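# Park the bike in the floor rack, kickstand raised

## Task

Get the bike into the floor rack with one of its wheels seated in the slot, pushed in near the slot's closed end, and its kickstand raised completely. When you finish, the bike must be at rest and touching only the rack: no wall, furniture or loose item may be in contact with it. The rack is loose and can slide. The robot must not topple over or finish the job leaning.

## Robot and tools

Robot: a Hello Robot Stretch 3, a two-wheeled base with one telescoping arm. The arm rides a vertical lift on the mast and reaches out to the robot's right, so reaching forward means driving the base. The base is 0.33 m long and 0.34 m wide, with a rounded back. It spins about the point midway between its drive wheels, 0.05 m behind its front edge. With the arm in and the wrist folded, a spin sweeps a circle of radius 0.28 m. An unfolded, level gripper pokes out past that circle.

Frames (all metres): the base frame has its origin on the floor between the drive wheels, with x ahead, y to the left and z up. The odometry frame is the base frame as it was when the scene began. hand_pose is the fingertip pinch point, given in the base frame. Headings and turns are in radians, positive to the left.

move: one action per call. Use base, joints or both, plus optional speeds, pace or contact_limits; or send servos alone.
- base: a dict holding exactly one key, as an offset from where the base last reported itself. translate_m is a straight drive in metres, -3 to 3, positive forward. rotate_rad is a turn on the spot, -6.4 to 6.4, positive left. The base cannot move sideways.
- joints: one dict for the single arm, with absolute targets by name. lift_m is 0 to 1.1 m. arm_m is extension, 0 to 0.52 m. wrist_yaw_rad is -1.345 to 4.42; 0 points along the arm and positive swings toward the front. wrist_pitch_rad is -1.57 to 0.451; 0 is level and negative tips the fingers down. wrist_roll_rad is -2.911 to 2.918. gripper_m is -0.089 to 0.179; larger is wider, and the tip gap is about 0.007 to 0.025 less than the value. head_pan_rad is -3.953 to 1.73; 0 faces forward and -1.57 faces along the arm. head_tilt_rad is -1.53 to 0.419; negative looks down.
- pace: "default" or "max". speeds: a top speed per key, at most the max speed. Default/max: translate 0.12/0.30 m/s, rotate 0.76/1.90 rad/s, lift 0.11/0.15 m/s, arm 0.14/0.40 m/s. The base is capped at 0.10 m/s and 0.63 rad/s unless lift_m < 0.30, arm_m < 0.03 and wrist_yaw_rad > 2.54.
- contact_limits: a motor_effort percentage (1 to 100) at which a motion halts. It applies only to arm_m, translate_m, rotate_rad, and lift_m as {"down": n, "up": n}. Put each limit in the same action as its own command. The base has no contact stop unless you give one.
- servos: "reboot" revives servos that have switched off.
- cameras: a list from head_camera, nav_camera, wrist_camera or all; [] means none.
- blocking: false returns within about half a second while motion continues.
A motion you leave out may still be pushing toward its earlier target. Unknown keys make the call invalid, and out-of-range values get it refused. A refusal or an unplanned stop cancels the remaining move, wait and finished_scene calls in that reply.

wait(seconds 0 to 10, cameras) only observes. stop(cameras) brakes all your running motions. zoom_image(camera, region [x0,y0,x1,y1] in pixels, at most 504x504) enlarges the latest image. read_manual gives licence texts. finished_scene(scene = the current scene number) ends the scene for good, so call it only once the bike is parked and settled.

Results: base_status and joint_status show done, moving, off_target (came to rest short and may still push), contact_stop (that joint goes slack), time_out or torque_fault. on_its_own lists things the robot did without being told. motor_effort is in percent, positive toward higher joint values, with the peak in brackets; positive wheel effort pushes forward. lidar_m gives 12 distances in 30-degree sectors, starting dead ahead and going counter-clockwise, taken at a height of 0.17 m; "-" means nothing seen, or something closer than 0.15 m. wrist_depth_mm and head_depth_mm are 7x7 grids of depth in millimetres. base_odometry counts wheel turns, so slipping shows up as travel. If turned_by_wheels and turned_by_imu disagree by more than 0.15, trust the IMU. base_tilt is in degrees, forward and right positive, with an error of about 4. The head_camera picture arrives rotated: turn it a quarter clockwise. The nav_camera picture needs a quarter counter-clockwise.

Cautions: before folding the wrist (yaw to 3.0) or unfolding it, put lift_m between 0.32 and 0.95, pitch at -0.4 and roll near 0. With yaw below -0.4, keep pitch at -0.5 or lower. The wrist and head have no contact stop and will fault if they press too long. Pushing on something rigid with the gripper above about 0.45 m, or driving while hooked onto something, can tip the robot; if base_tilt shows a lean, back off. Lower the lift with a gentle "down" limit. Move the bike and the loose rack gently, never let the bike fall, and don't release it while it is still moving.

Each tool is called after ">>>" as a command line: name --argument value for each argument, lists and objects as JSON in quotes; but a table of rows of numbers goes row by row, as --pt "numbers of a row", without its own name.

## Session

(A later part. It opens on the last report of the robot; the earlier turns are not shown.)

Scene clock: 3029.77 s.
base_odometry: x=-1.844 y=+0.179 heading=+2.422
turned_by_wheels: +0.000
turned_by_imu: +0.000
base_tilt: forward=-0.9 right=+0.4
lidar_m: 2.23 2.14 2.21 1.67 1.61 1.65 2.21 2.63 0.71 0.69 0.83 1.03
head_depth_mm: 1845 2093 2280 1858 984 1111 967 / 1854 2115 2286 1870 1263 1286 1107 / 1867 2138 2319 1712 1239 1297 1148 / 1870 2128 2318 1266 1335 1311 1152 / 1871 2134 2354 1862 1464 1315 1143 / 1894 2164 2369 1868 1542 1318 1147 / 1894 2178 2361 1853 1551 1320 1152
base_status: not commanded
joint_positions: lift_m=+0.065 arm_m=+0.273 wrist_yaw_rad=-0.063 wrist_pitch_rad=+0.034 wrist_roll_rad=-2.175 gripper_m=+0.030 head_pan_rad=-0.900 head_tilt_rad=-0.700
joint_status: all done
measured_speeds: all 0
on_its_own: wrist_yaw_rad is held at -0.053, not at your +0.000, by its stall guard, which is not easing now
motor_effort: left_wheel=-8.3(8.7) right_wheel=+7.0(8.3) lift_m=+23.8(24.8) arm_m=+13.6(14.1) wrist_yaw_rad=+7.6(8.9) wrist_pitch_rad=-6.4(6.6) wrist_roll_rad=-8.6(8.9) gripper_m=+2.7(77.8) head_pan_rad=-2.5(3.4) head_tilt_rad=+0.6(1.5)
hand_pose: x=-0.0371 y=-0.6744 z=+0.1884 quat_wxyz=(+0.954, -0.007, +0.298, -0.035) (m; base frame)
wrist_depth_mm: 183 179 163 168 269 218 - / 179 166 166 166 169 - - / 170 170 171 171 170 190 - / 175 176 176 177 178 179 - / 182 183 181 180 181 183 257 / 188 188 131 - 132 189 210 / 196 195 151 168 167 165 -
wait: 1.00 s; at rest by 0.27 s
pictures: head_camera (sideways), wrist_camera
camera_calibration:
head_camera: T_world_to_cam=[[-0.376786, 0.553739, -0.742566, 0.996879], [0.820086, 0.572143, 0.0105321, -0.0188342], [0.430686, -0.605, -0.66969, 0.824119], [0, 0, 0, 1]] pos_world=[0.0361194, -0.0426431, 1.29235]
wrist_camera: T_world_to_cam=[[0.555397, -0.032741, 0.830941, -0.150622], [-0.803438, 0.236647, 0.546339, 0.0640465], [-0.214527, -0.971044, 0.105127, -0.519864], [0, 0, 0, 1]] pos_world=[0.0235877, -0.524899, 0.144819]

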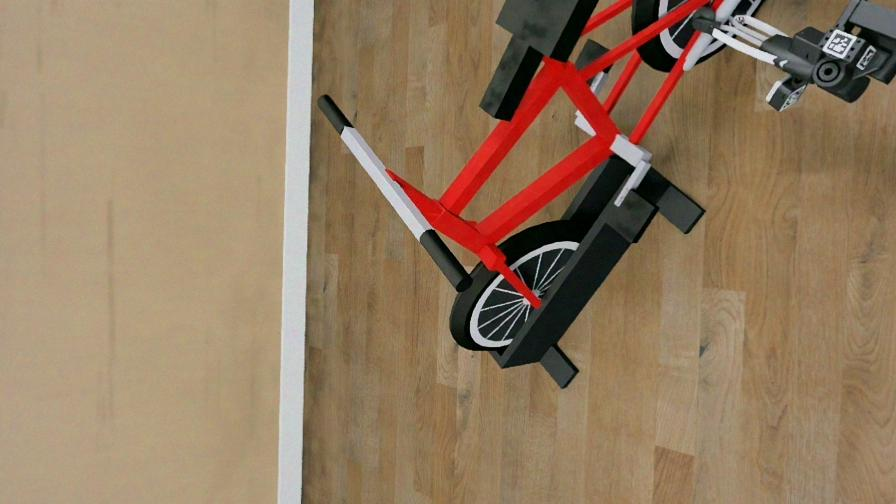

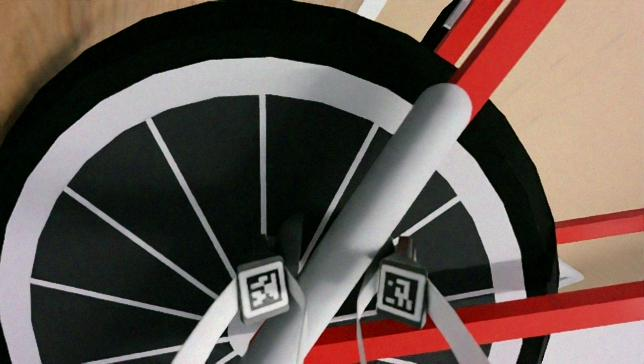

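>>> move --joints '{"gripper_m":0.07}' --cameras '["head_camera","wrist_camera"]'

Scene clock: 3034.23 s.
move: done
base_odometry: x=-1.844 y=+0.179 heading=+2.422
turned_by_wheels: +0.000
turned_by_imu: +0.000
base_tilt: forward=-0.8 right=+0.5
lidar_m: 2.24 2.14 2.20 1.66 1.61 1.65 2.22 2.62 0.71 0.69 0.83 1.03
head_depth_mm: 1843 2110 2270 1871 1011 1115 967 / 1859 2110 2286 1848 1254 1289 1111 / 1875 2135 2311 1710 1248 1294 1148 / 1892 2124 2335 1277 1332 1321 1148 / 1887 2145 2352 1874 1470 1314 1149 / 1889 2151 2357 1853 1563 1316 1148 / 1886 2160 2349 1875 1558 1323 1148
base_status: not commanded
joint_positions: lift_m=+0.065 arm_m=+0.273 wrist_yaw_rad=-0.042 wrist_pitch_rad=+0.045 wrist_roll_rad=-2.199 gripper_m=+0.070 head_pan_rad=-0.900 head_tilt_rad=-0.700
joint_status: all done
measured_speeds: all 0
on_its_own: wrist_yaw_rad is held at -0.053, not at your +0.000, by its stall guard, which is not easing now; wrist_yaw_rad is at rest, and its effort (-9.9) is outside its rest range (-9 to +9); wrist_roll_rad moved -0.024 to your old target -2.200
motor_effort: left_wheel=-6.0(8.5) right_wheel=+3.6(8.2) lift_m=+24.2(25.5) arm_m=+14.2(14.2) wrist_yaw_rad=-9.9(9.9) wrist_pitch_rad=-8.3(8.5) wrist_roll_rad=-0.8(8.8) gripper_m=+12.8(97.4) head_pan_rad=-2.1(3.3) head_tilt_rad=+0.7(2.1)
hand_pose: x=-0.0320 y=-0.6748 z=+0.1911 quat_wxyz=(+0.950, -0.014, +0.309, -0.027) (m; base frame)
wrist_depth_mm: 185 178 168 176 - 221 - / 173 165 166 168 172 - - / 168 169 171 172 171 - - / 173 174 175 177 180 187 - / 179 180 179 182 182 189 - / 184 185 132 190 128 192 - / 190 191 144 171 168 168 298
pictures: head_camera (sideways), wrist_camera
camera_calibration:
head_camera: T_world_to_cam=[[-0.376786, 0.553739, -0.742566, 0.996879], [0.820086, 0.572143, 0.0105321, -0.0188342], [0.430686, -0.605, -0.66969, 0.824119], [0, 0, 0, 1]] pos_world=[0.0361194, -0.0426431, 1.29235]
wrist_camera: T_world_to_cam=[[0.576067, -0.0142201, 0.817279, -0.140006], [-0.794277, 0.226413, 0.563792, 0.0568527], [-0.19306, -0.973928, 0.119134, -0.523369], [0, 0, 0, 1]] pos_world=[0.0247681, -0.524587, 0.144722]

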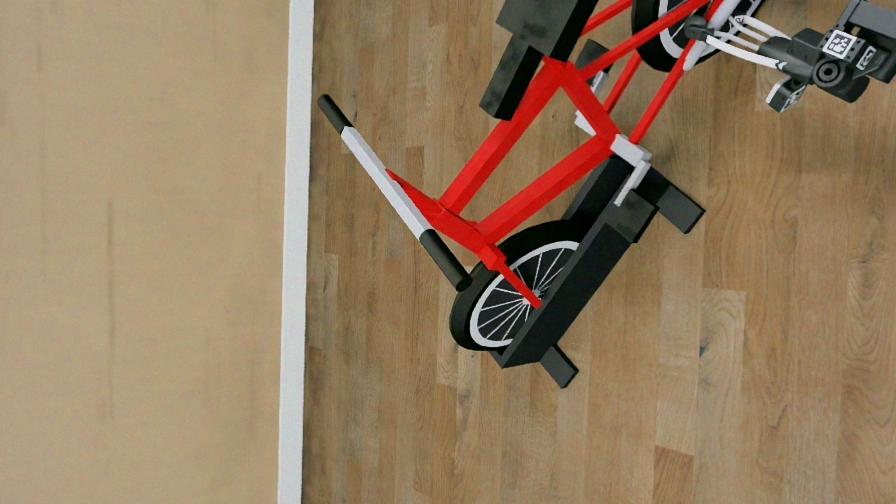

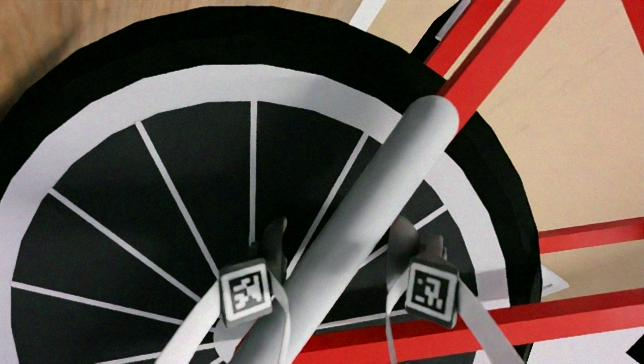

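>>> move --joints '{"arm_m":0.255}' --speeds '{"arm_m":0.03}' --cameras '["head_camera","wrist_camera"]'

Scene clock: 3040.77 s.
move: done
base_odometry: x=-1.844 y=+0.179 heading=+2.422
turned_by_wheels: +0.000
turned_by_imu: -0.001
base_tilt: forward=-0.9 right=+0.5
lidar_m: 2.24 2.15 2.20 1.67 1.61 1.65 2.22 2.62 0.71 0.69 0.83 1.03
head_depth_mm: 1835 2084 2273 1888 953 1099 1009 / 1861 2135 2280 1860 1175 1313 1110 / 1876 2126 2312 1780 1364 1299 1155 / 1871 2146 2303 1261 1327 1308 1153 / 1872 2129 2346 1873 1472 1315 1150 / 1884 2176 2359 1855 1536 1315 1149 / 1904 2182 2370 1863 1543 1315 1143
base_status: not commanded
joint_positions: lift_m=+0.065 arm_m=+0.255 wrist_yaw_rad=-0.053 wrist_pitch_rad=+0.002 wrist_roll_rad=-2.199 gripper_m=+0.070 head_pan_rad=-0.900 head_tilt_rad=-0.700
joint_status: all done
measured_speeds: all 0
on_its_own: wrist_yaw_rad is held at -0.053, not at your +0.000, by its stall guard, which is not easing now
motor_effort: left_wheel=-5.5(6.2) right_wheel=+4.0(4.8) lift_m=+30.3(32.0) arm_m=-11.5(14.5) wrist_yaw_rad=-0.1(9.7) wrist_pitch_rad=-0.4(8.4) wrist_roll_rad=-0.8(0.8) gripper_m=-2.5(12.6) head_pan_rad=-2.9(3.2) head_tilt_rad=-0.6(1.3)
hand_pose: x=-0.0347 y=-0.6559 z=+0.1801 quat_wxyz=(+0.951, +0.008, +0.309, -0.025) (m; base frame)
wrist_depth_mm: 170 214 260 414 - 230 - / 191 194 184 182 187 - - / 203 191 188 186 182 201 - / 200 195 192 190 187 187 - / 204 200 195 - 150 191 - / 208 206 131 198 127 195 - / 213 210 207 177 175 169 168
pictures: head_camera (sideways), wrist_camera
camera_calibration:
head_camera: T_world_to_cam=[[-0.376786, 0.553739, -0.742566, 0.996879], [0.820086, 0.572143, 0.0105321, -0.0188342], [0.430686, -0.605, -0.66969, 0.824119], [0, 0, 0, 1]] pos_world=[0.0361194, -0.0426431, 1.29235]
wrist_camera: T_world_to_cam=[[0.574046, -0.0551364, 0.816965, -0.156059], [-0.7931, 0.210678, 0.571495, 0.0449243], [-0.203627, -0.975999, 0.0772102, -0.498315], [0, 0, 0, 1]] pos_world=[0.0237444, -0.504424, 0.140296]

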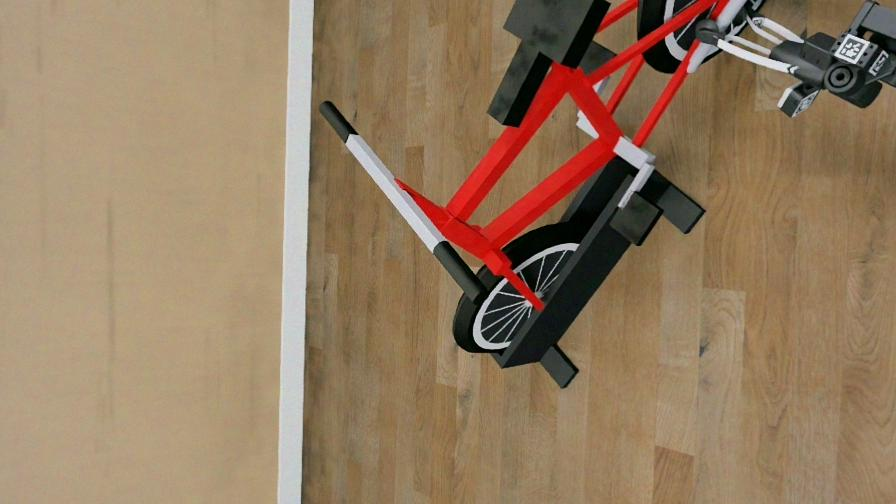

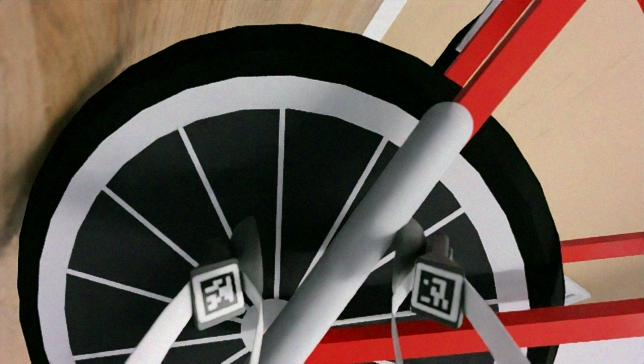

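>>> wait --seconds 2 --cameras '["head_camera","wrist_camera"]'

Scene clock: 3048.50 s.
base_odometry: x=-1.844 y=+0.179 heading=+2.422
turned_by_wheels: +0.000
turned_by_imu: -0.001
base_tilt: forward=-0.8 right=+0.5
lidar_m: 2.24 2.14 2.21 1.67 1.61 1.65 2.22 2.63 0.70 0.69 0.83 1.03
head_depth_mm: 1845 2107 2272 1862 954 1094 1009 / 1852 2085 2286 1861 1168 1308 1104 / 1858 2132 2299 1775 1348 1300 1150 / 1875 2132 2328 1263 1326 1313 1148 / 1876 2162 2337 1856 1467 1317 1146 / 1901 2163 2336 1860 1552 1313 1144 / 1896 2178 2349 1878 1557 1308 1148
base_status: not commanded
joint_positions: lift_m=+0.065 arm_m=+0.255 wrist_yaw_rad=-0.053 wrist_pitch_rad=+0.002 wrist_roll_rad=-2.199 gripper_m=+0.070 head_pan_rad=-0.900 head_tilt_rad=-0.700
joint_status: all done
measured_speeds: all 0
on_its_own: wrist_yaw_rad is held at -0.053, not at your +0.000, by its stall guard, which is not easing now
motor_effort: left_wheel=-5.1(6.2) right_wheel=+4.2(4.8) lift_m=+30.7(32.0) arm_m=+2.6(14.5) wrist_yaw_rad=-0.1(9.7) wrist_pitch_rad=-0.5(8.4) wrist_roll_rad=-0.7(0.8) gripper_m=-0.9(12.6) head_pan_rad=-1.5(3.2) head_tilt_rad=-1.1(1.3)
hand_pose: x=-0.0347 y=-0.6559 z=+0.1801 quat_wxyz=(+0.951, +0.008, +0.309, -0.025) (m; base frame)
wrist_depth_mm: 170 214 259 418 - 231 - / 189 192 183 183 188 - - / 201 192 187 186 182 203 - / 200 196 193 190 188 187 - / 204 200 196 - 150 190 - / 208 205 131 199 127 193 - / 214 209 207 178 174 169 169
wait: 2.00 s; at rest from the start
pictures: head_camera (sideways), wrist_camera
camera_calibration:
head_camera: T_world_to_cam=[[-0.376786, 0.553739, -0.742566, 0.996879], [0.820086, 0.572143, 0.0105321, -0.0188342], [0.430686, -0.605, -0.66969, 0.824119], [0, 0, 0, 1]] pos_world=[0.0361194, -0.0426431, 1.29235]
wrist_camera: T_world_to_cam=[[0.574046, -0.0551364, 0.816965, -0.156059], [-0.7931, 0.210678, 0.571495, 0.0449243], [-0.203627, -0.975999, 0.0772102, -0.498315], [0, 0, 0, 1]] pos_world=[0.0237444, -0.504424, 0.140296]

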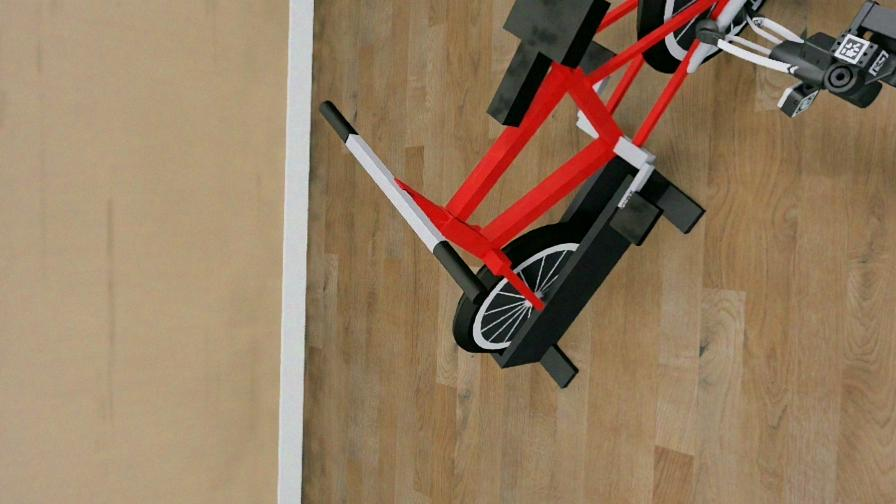

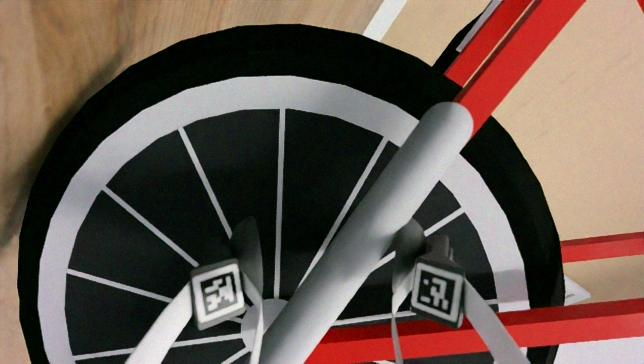

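>>> move --joints '{"arm_m":0.12}' --speeds '{"arm_m":0.05}' --cameras '["head_camera","wrist_camera"]'

Scene clock: 3058.77 s.
move: done
base_odometry: x=-1.844 y=+0.179 heading=+2.422
turned_by_wheels: +0.000
turned_by_imu: -0.001
base_tilt: forward=-0.8 right=+0.5
lidar_m: 2.24 2.14 2.21 1.68 1.61 1.65 2.22 2.63 0.70 0.69 0.82 1.03
head_depth_mm: 1833 2110 2296 1856 954 1128 1122 / 1851 2108 2276 1882 1172 1316 1126 / 1864 2133 2310 1769 1355 1293 1147 / 1857 2137 2327 1262 1333 1322 1157 / 1878 2147 2328 1864 1478 1319 1145 / 1896 2150 2332 1864 1542 1316 1144 / 1912 2180 2342 1883 1553 1320 1150
base_status: not commanded
joint_positions: lift_m=+0.065 arm_m=+0.120 wrist_yaw_rad=-0.053 wrist_pitch_rad=-0.017 wrist_roll_rad=-2.199 gripper_m=+0.070 head_pan_rad=-0.900 head_tilt_rad=-0.700
joint_status: all done
measured_speeds: all 0
on_its_own: wrist_yaw_rad is held at -0.053, not at your +0.000, by its stall guard, which is not easing now
motor_effort: left_wheel=-5.4(6.1) right_wheel=+4.3(4.9) lift_m=+30.4(31.8) arm_m=-12.5(14.5) wrist_yaw_rad=+0.1(1.0) wrist_pitch_rad=+2.9(3.0) wrist_roll_rad=-1.1(1.1) gripper_m=+0.8(2.4) head_pan_rad=-2.3(3.3) head_tilt_rad=+0.0(1.9)
hand_pose: x=-0.0346 y=-0.5204 z=+0.1754 quat_wxyz=(+0.951, +0.016, +0.309, -0.023) (m; base frame)
wrist_depth_mm: 166 208 314 631 - 305 - / 184 240 332 321 - - - / 204 275 326 317 316 - 314 / 235 333 - - 319 - 328 / 278 347 152 318 156 321 394 / 340 482 128 - 128 - 387 / 396 570 354 - 345 - -
pictures: head_camera (sideways), wrist_camera
camera_calibration:
head_camera: T_world_to_cam=[[-0.376786, 0.553739, -0.742566, 0.996879], [0.820086, 0.572143, 0.0105321, -0.0188342], [0.430686, -0.605, -0.66969, 0.824119], [0, 0, 0, 1]] pos_world=[0.0361194, -0.0426431, 1.29235]
wrist_camera: T_world_to_cam=[[0.573241, -0.070288, 0.816367, -0.152575], [-0.793657, 0.200084, 0.574521, 0.0130724], [-0.203724, -0.977254, 0.0589119, -0.363187], [0, 0, 0, 1]] pos_world=[0.0238474, -0.368266, 0.138443]

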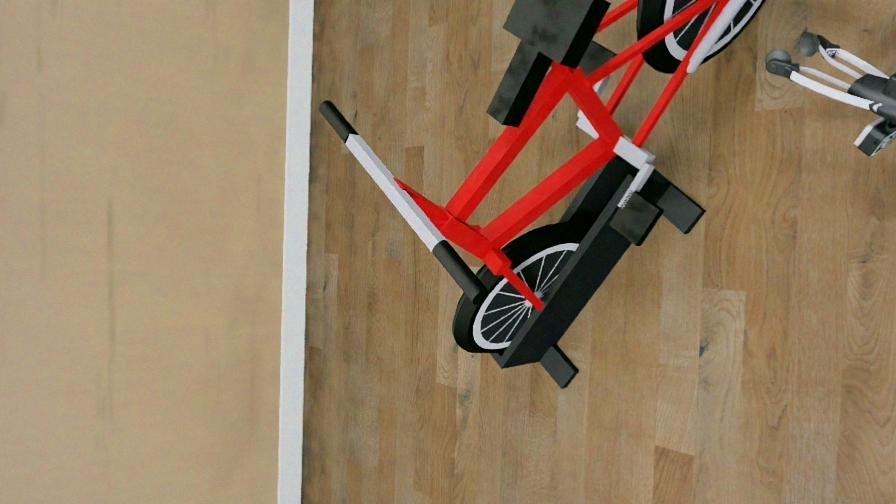

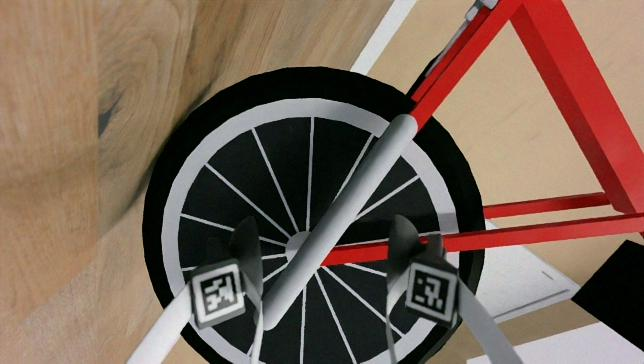

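>>> zoom_image --camera "head_camera" --region '[400, 150, 740, 420]'

>>> move --joints '{"lift_m":0.4, "wrist_yaw_rad":0.0, "arm_m":0.1}' --cameras '[]'

>>> move --joints '{"wrist_roll_rad":0.0, "wrist_pitch_rad":-0.4, "head_pan_rad":-0.9, "head_tilt_rad":-0.6}'

>>> zoom_image --camera "head_camera" --region '[480, 130, 840, 430]'

Scaled by 1.482 from the camera's 896x504 image, which has a finer 1280x720 frame.

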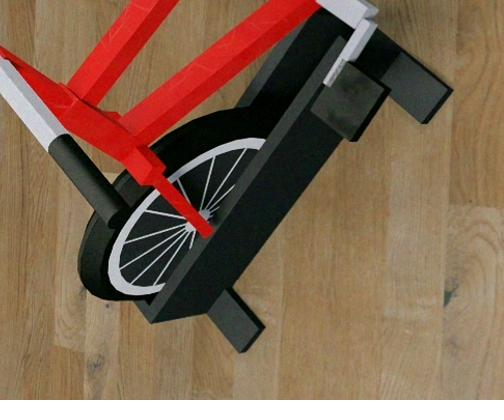

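Scene clock: 3070.97 s.
move: done
base_odometry: x=-1.844 y=+0.179 heading=+2.422
turned_by_wheels: +0.000
turned_by_imu: -0.001
base_tilt: forward=-0.9 right=+0.5
lidar_m: 2.24 2.14 2.22 1.67 1.61 1.65 2.22 2.63 0.70 0.68 0.82 1.02
head_depth_mm: 1859 2102 2297 1856 955 1091 690 / 1845 2120 2295 1871 1172 1311 1087 / 1864 2109 2298 1756 1356 1302 1154 / 1877 2130 2304 1261 1327 1324 1145 / 1879 2157 2310 1858 1478 1320 1149 / 1889 2169 2357 1867 1544 1321 1155 / 1923 2175 2367 1869 1553 1310 1147
base_status: not commanded
joint_positions: lift_m=+0.400 arm_m=+0.100 wrist_yaw_rad=-0.002 wrist_pitch_rad=-0.017 wrist_roll_rad=-2.199 gripper_m=+0.070 head_pan_rad=-0.900 head_tilt_rad=-0.700
joint_status: all done
measured_speeds: all 0
motor_effort: left_wheel=-5.2(6.5) right_wheel=+4.4(4.8) lift_m=+31.8(35.5) arm_m=-11.7(13.9) wrist_yaw_rad=+2.1(6.4) wrist_pitch_rad=+3.0(3.2) wrist_roll_rad=-0.7(1.1) gripper_m=-0.5(1.7) head_pan_rad=-2.3(3.7) head_tilt_rad=-0.2(1.6)
hand_pose: x=-0.0216 y=-0.5008 z=+0.5102 quat_wxyz=(+0.951, +0.009, +0.309, +0.002) (m; base frame)
wrist_depth_mm: 308 329 906 329 342 - - / 308 312 - - 339 - - / - 340 - - 292 - - / - 345 - - - - - / 356 - - - - - - / - - 131 - 128 - - / - - - - - - -
pictures: none
No camera images: "cameras" was empty.

Scene clock: 3072.73 s.
move: done
base_odometry: x=-1.844 y=+0.179 heading=+2.422
turned_by_wheels: +0.000
turned_by_imu: +0.000
base_tilt: forward=-0.8 right=+0.5
lidar_m: 2.24 2.14 2.21 1.67 1.61 1.65 2.22 2.63 0.70 0.68 0.82 1.02
head_depth_mm: 1806 2032 2332 2077 985 1074 1118 / 1839 2036 2313 2026 1536 1293 1185 / 1827 2052 2344 2052 1539 1275 1195 / 1855 2056 2339 2096 1245 1325 1184 / 1845 2064 2362 2133 1432 1401 1194 / 1856 2104 2390 2111 1687 1393 1188 / 1859 2088 2379 2101 1679 1394 1196
base_status: not commanded
joint_positions: lift_m=+0.400 arm_m=+0.100 wrist_yaw_rad=-0.002 wrist_pitch_rad=-0.413 wrist_roll_rad=-0.006 gripper_m=+0.070 head_pan_rad=-0.900 head_tilt_rad=-0.600
joint_status: all done
measured_speeds: all 0
motor_effort: left_wheel=-5.2(6.5) right_wheel=+4.1(4.6) lift_m=+29.1(32.6) arm_m=-10.0(11.9) wrist_yaw_rad=+2.0(2.3) wrist_pitch_rad=+2.4(4.3) wrist_roll_rad=+1.8(5.0) gripper_m=-0.6(1.5) head_pan_rad=-2.0(3.4) head_tilt_rad=+2.7(3.9)
hand_pose: x=-0.0220 y=-0.4700 z=+0.4138 quat_wxyz=(+0.694, +0.145, -0.690, -0.146) (m; base frame)
wrist_depth_mm: 324 335 - - - - - / - 340 - - - - - / - - - - - - - / 443 457 589 388 377 896 919 / 522 469 476 424 152 703 751 / 395 - 130 540 128 614 634 / 543 112 534 551 545 530 546
pictures: head_camera (sideways), nav_camera (sideways), wrist_camera
camera_calibration:
head_camera: T_world_to_cam=[[-0.32892, 0.493407, -0.805209, 1.07821], [0.819273, 0.573165, 0.0165524, -0.0267031], [0.469685, -0.654241, -0.59276, 0.723849], [0, 0, 0, 1]] pos_world=[0.0365416, -0.0431192, 1.2977]
nav_camera: T_world_to_cam=[[0.336304, -0.428471, 0.838637, -1.04914], [-0.780719, -0.624852, -0.00616684, 0.0630871], [0.526666, -0.652666, -0.544655, 0.667941], [0, 0, 0, 1]] pos_world=[0.0503009, 0.0258372, 1.24404]
wrist_camera: T_world_to_cam=[[-0.999694, -0.0179008, -0.0171002, -0.0160278], [0.00443567, 0.550054, -0.835117, 0.641356], [0.0243553, -0.834937, -0.549806, -0.00159083], [0, 0, 0, 1]] pos_world=[-0.018829, -0.354396, 0.534459]

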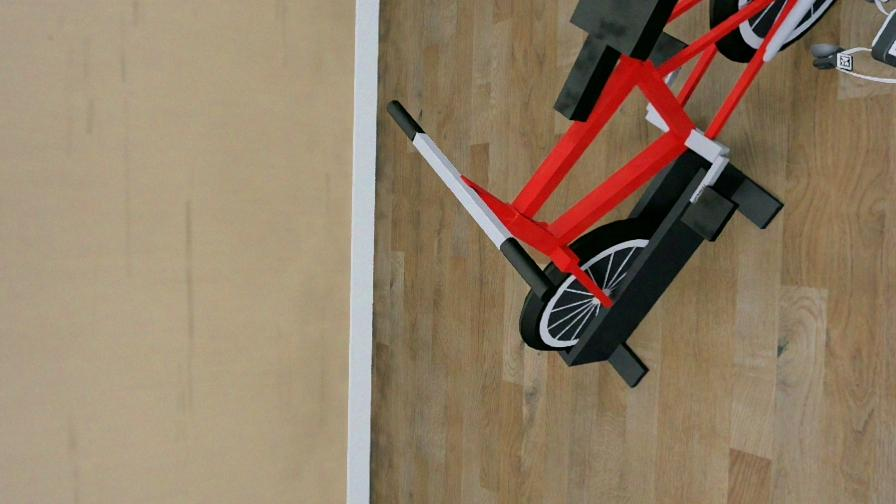

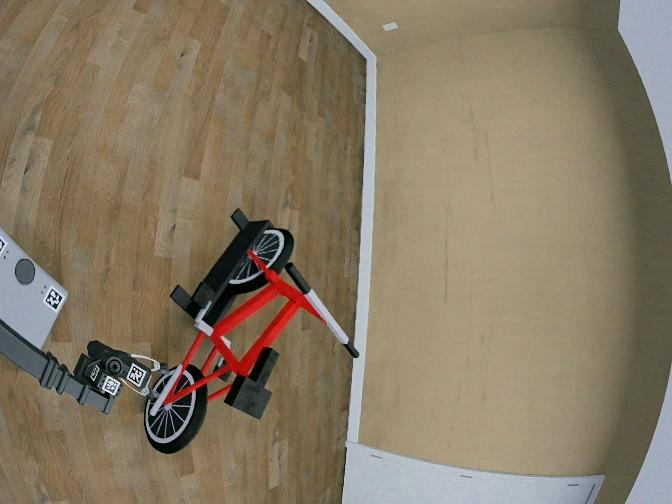

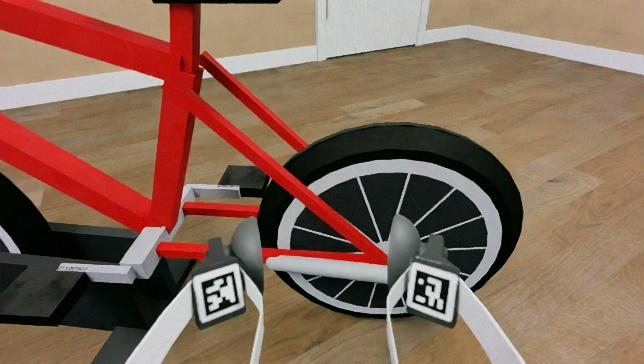

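Scaled by 1.400 from the camera's 896x504 image, which has a finer 1280x720 frame.

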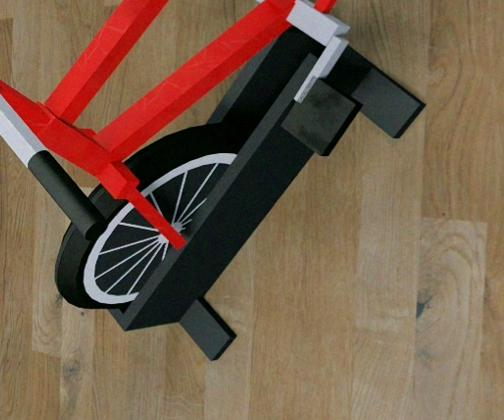

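>>> finished_scene --scene 2

The scene is finished: the task was done.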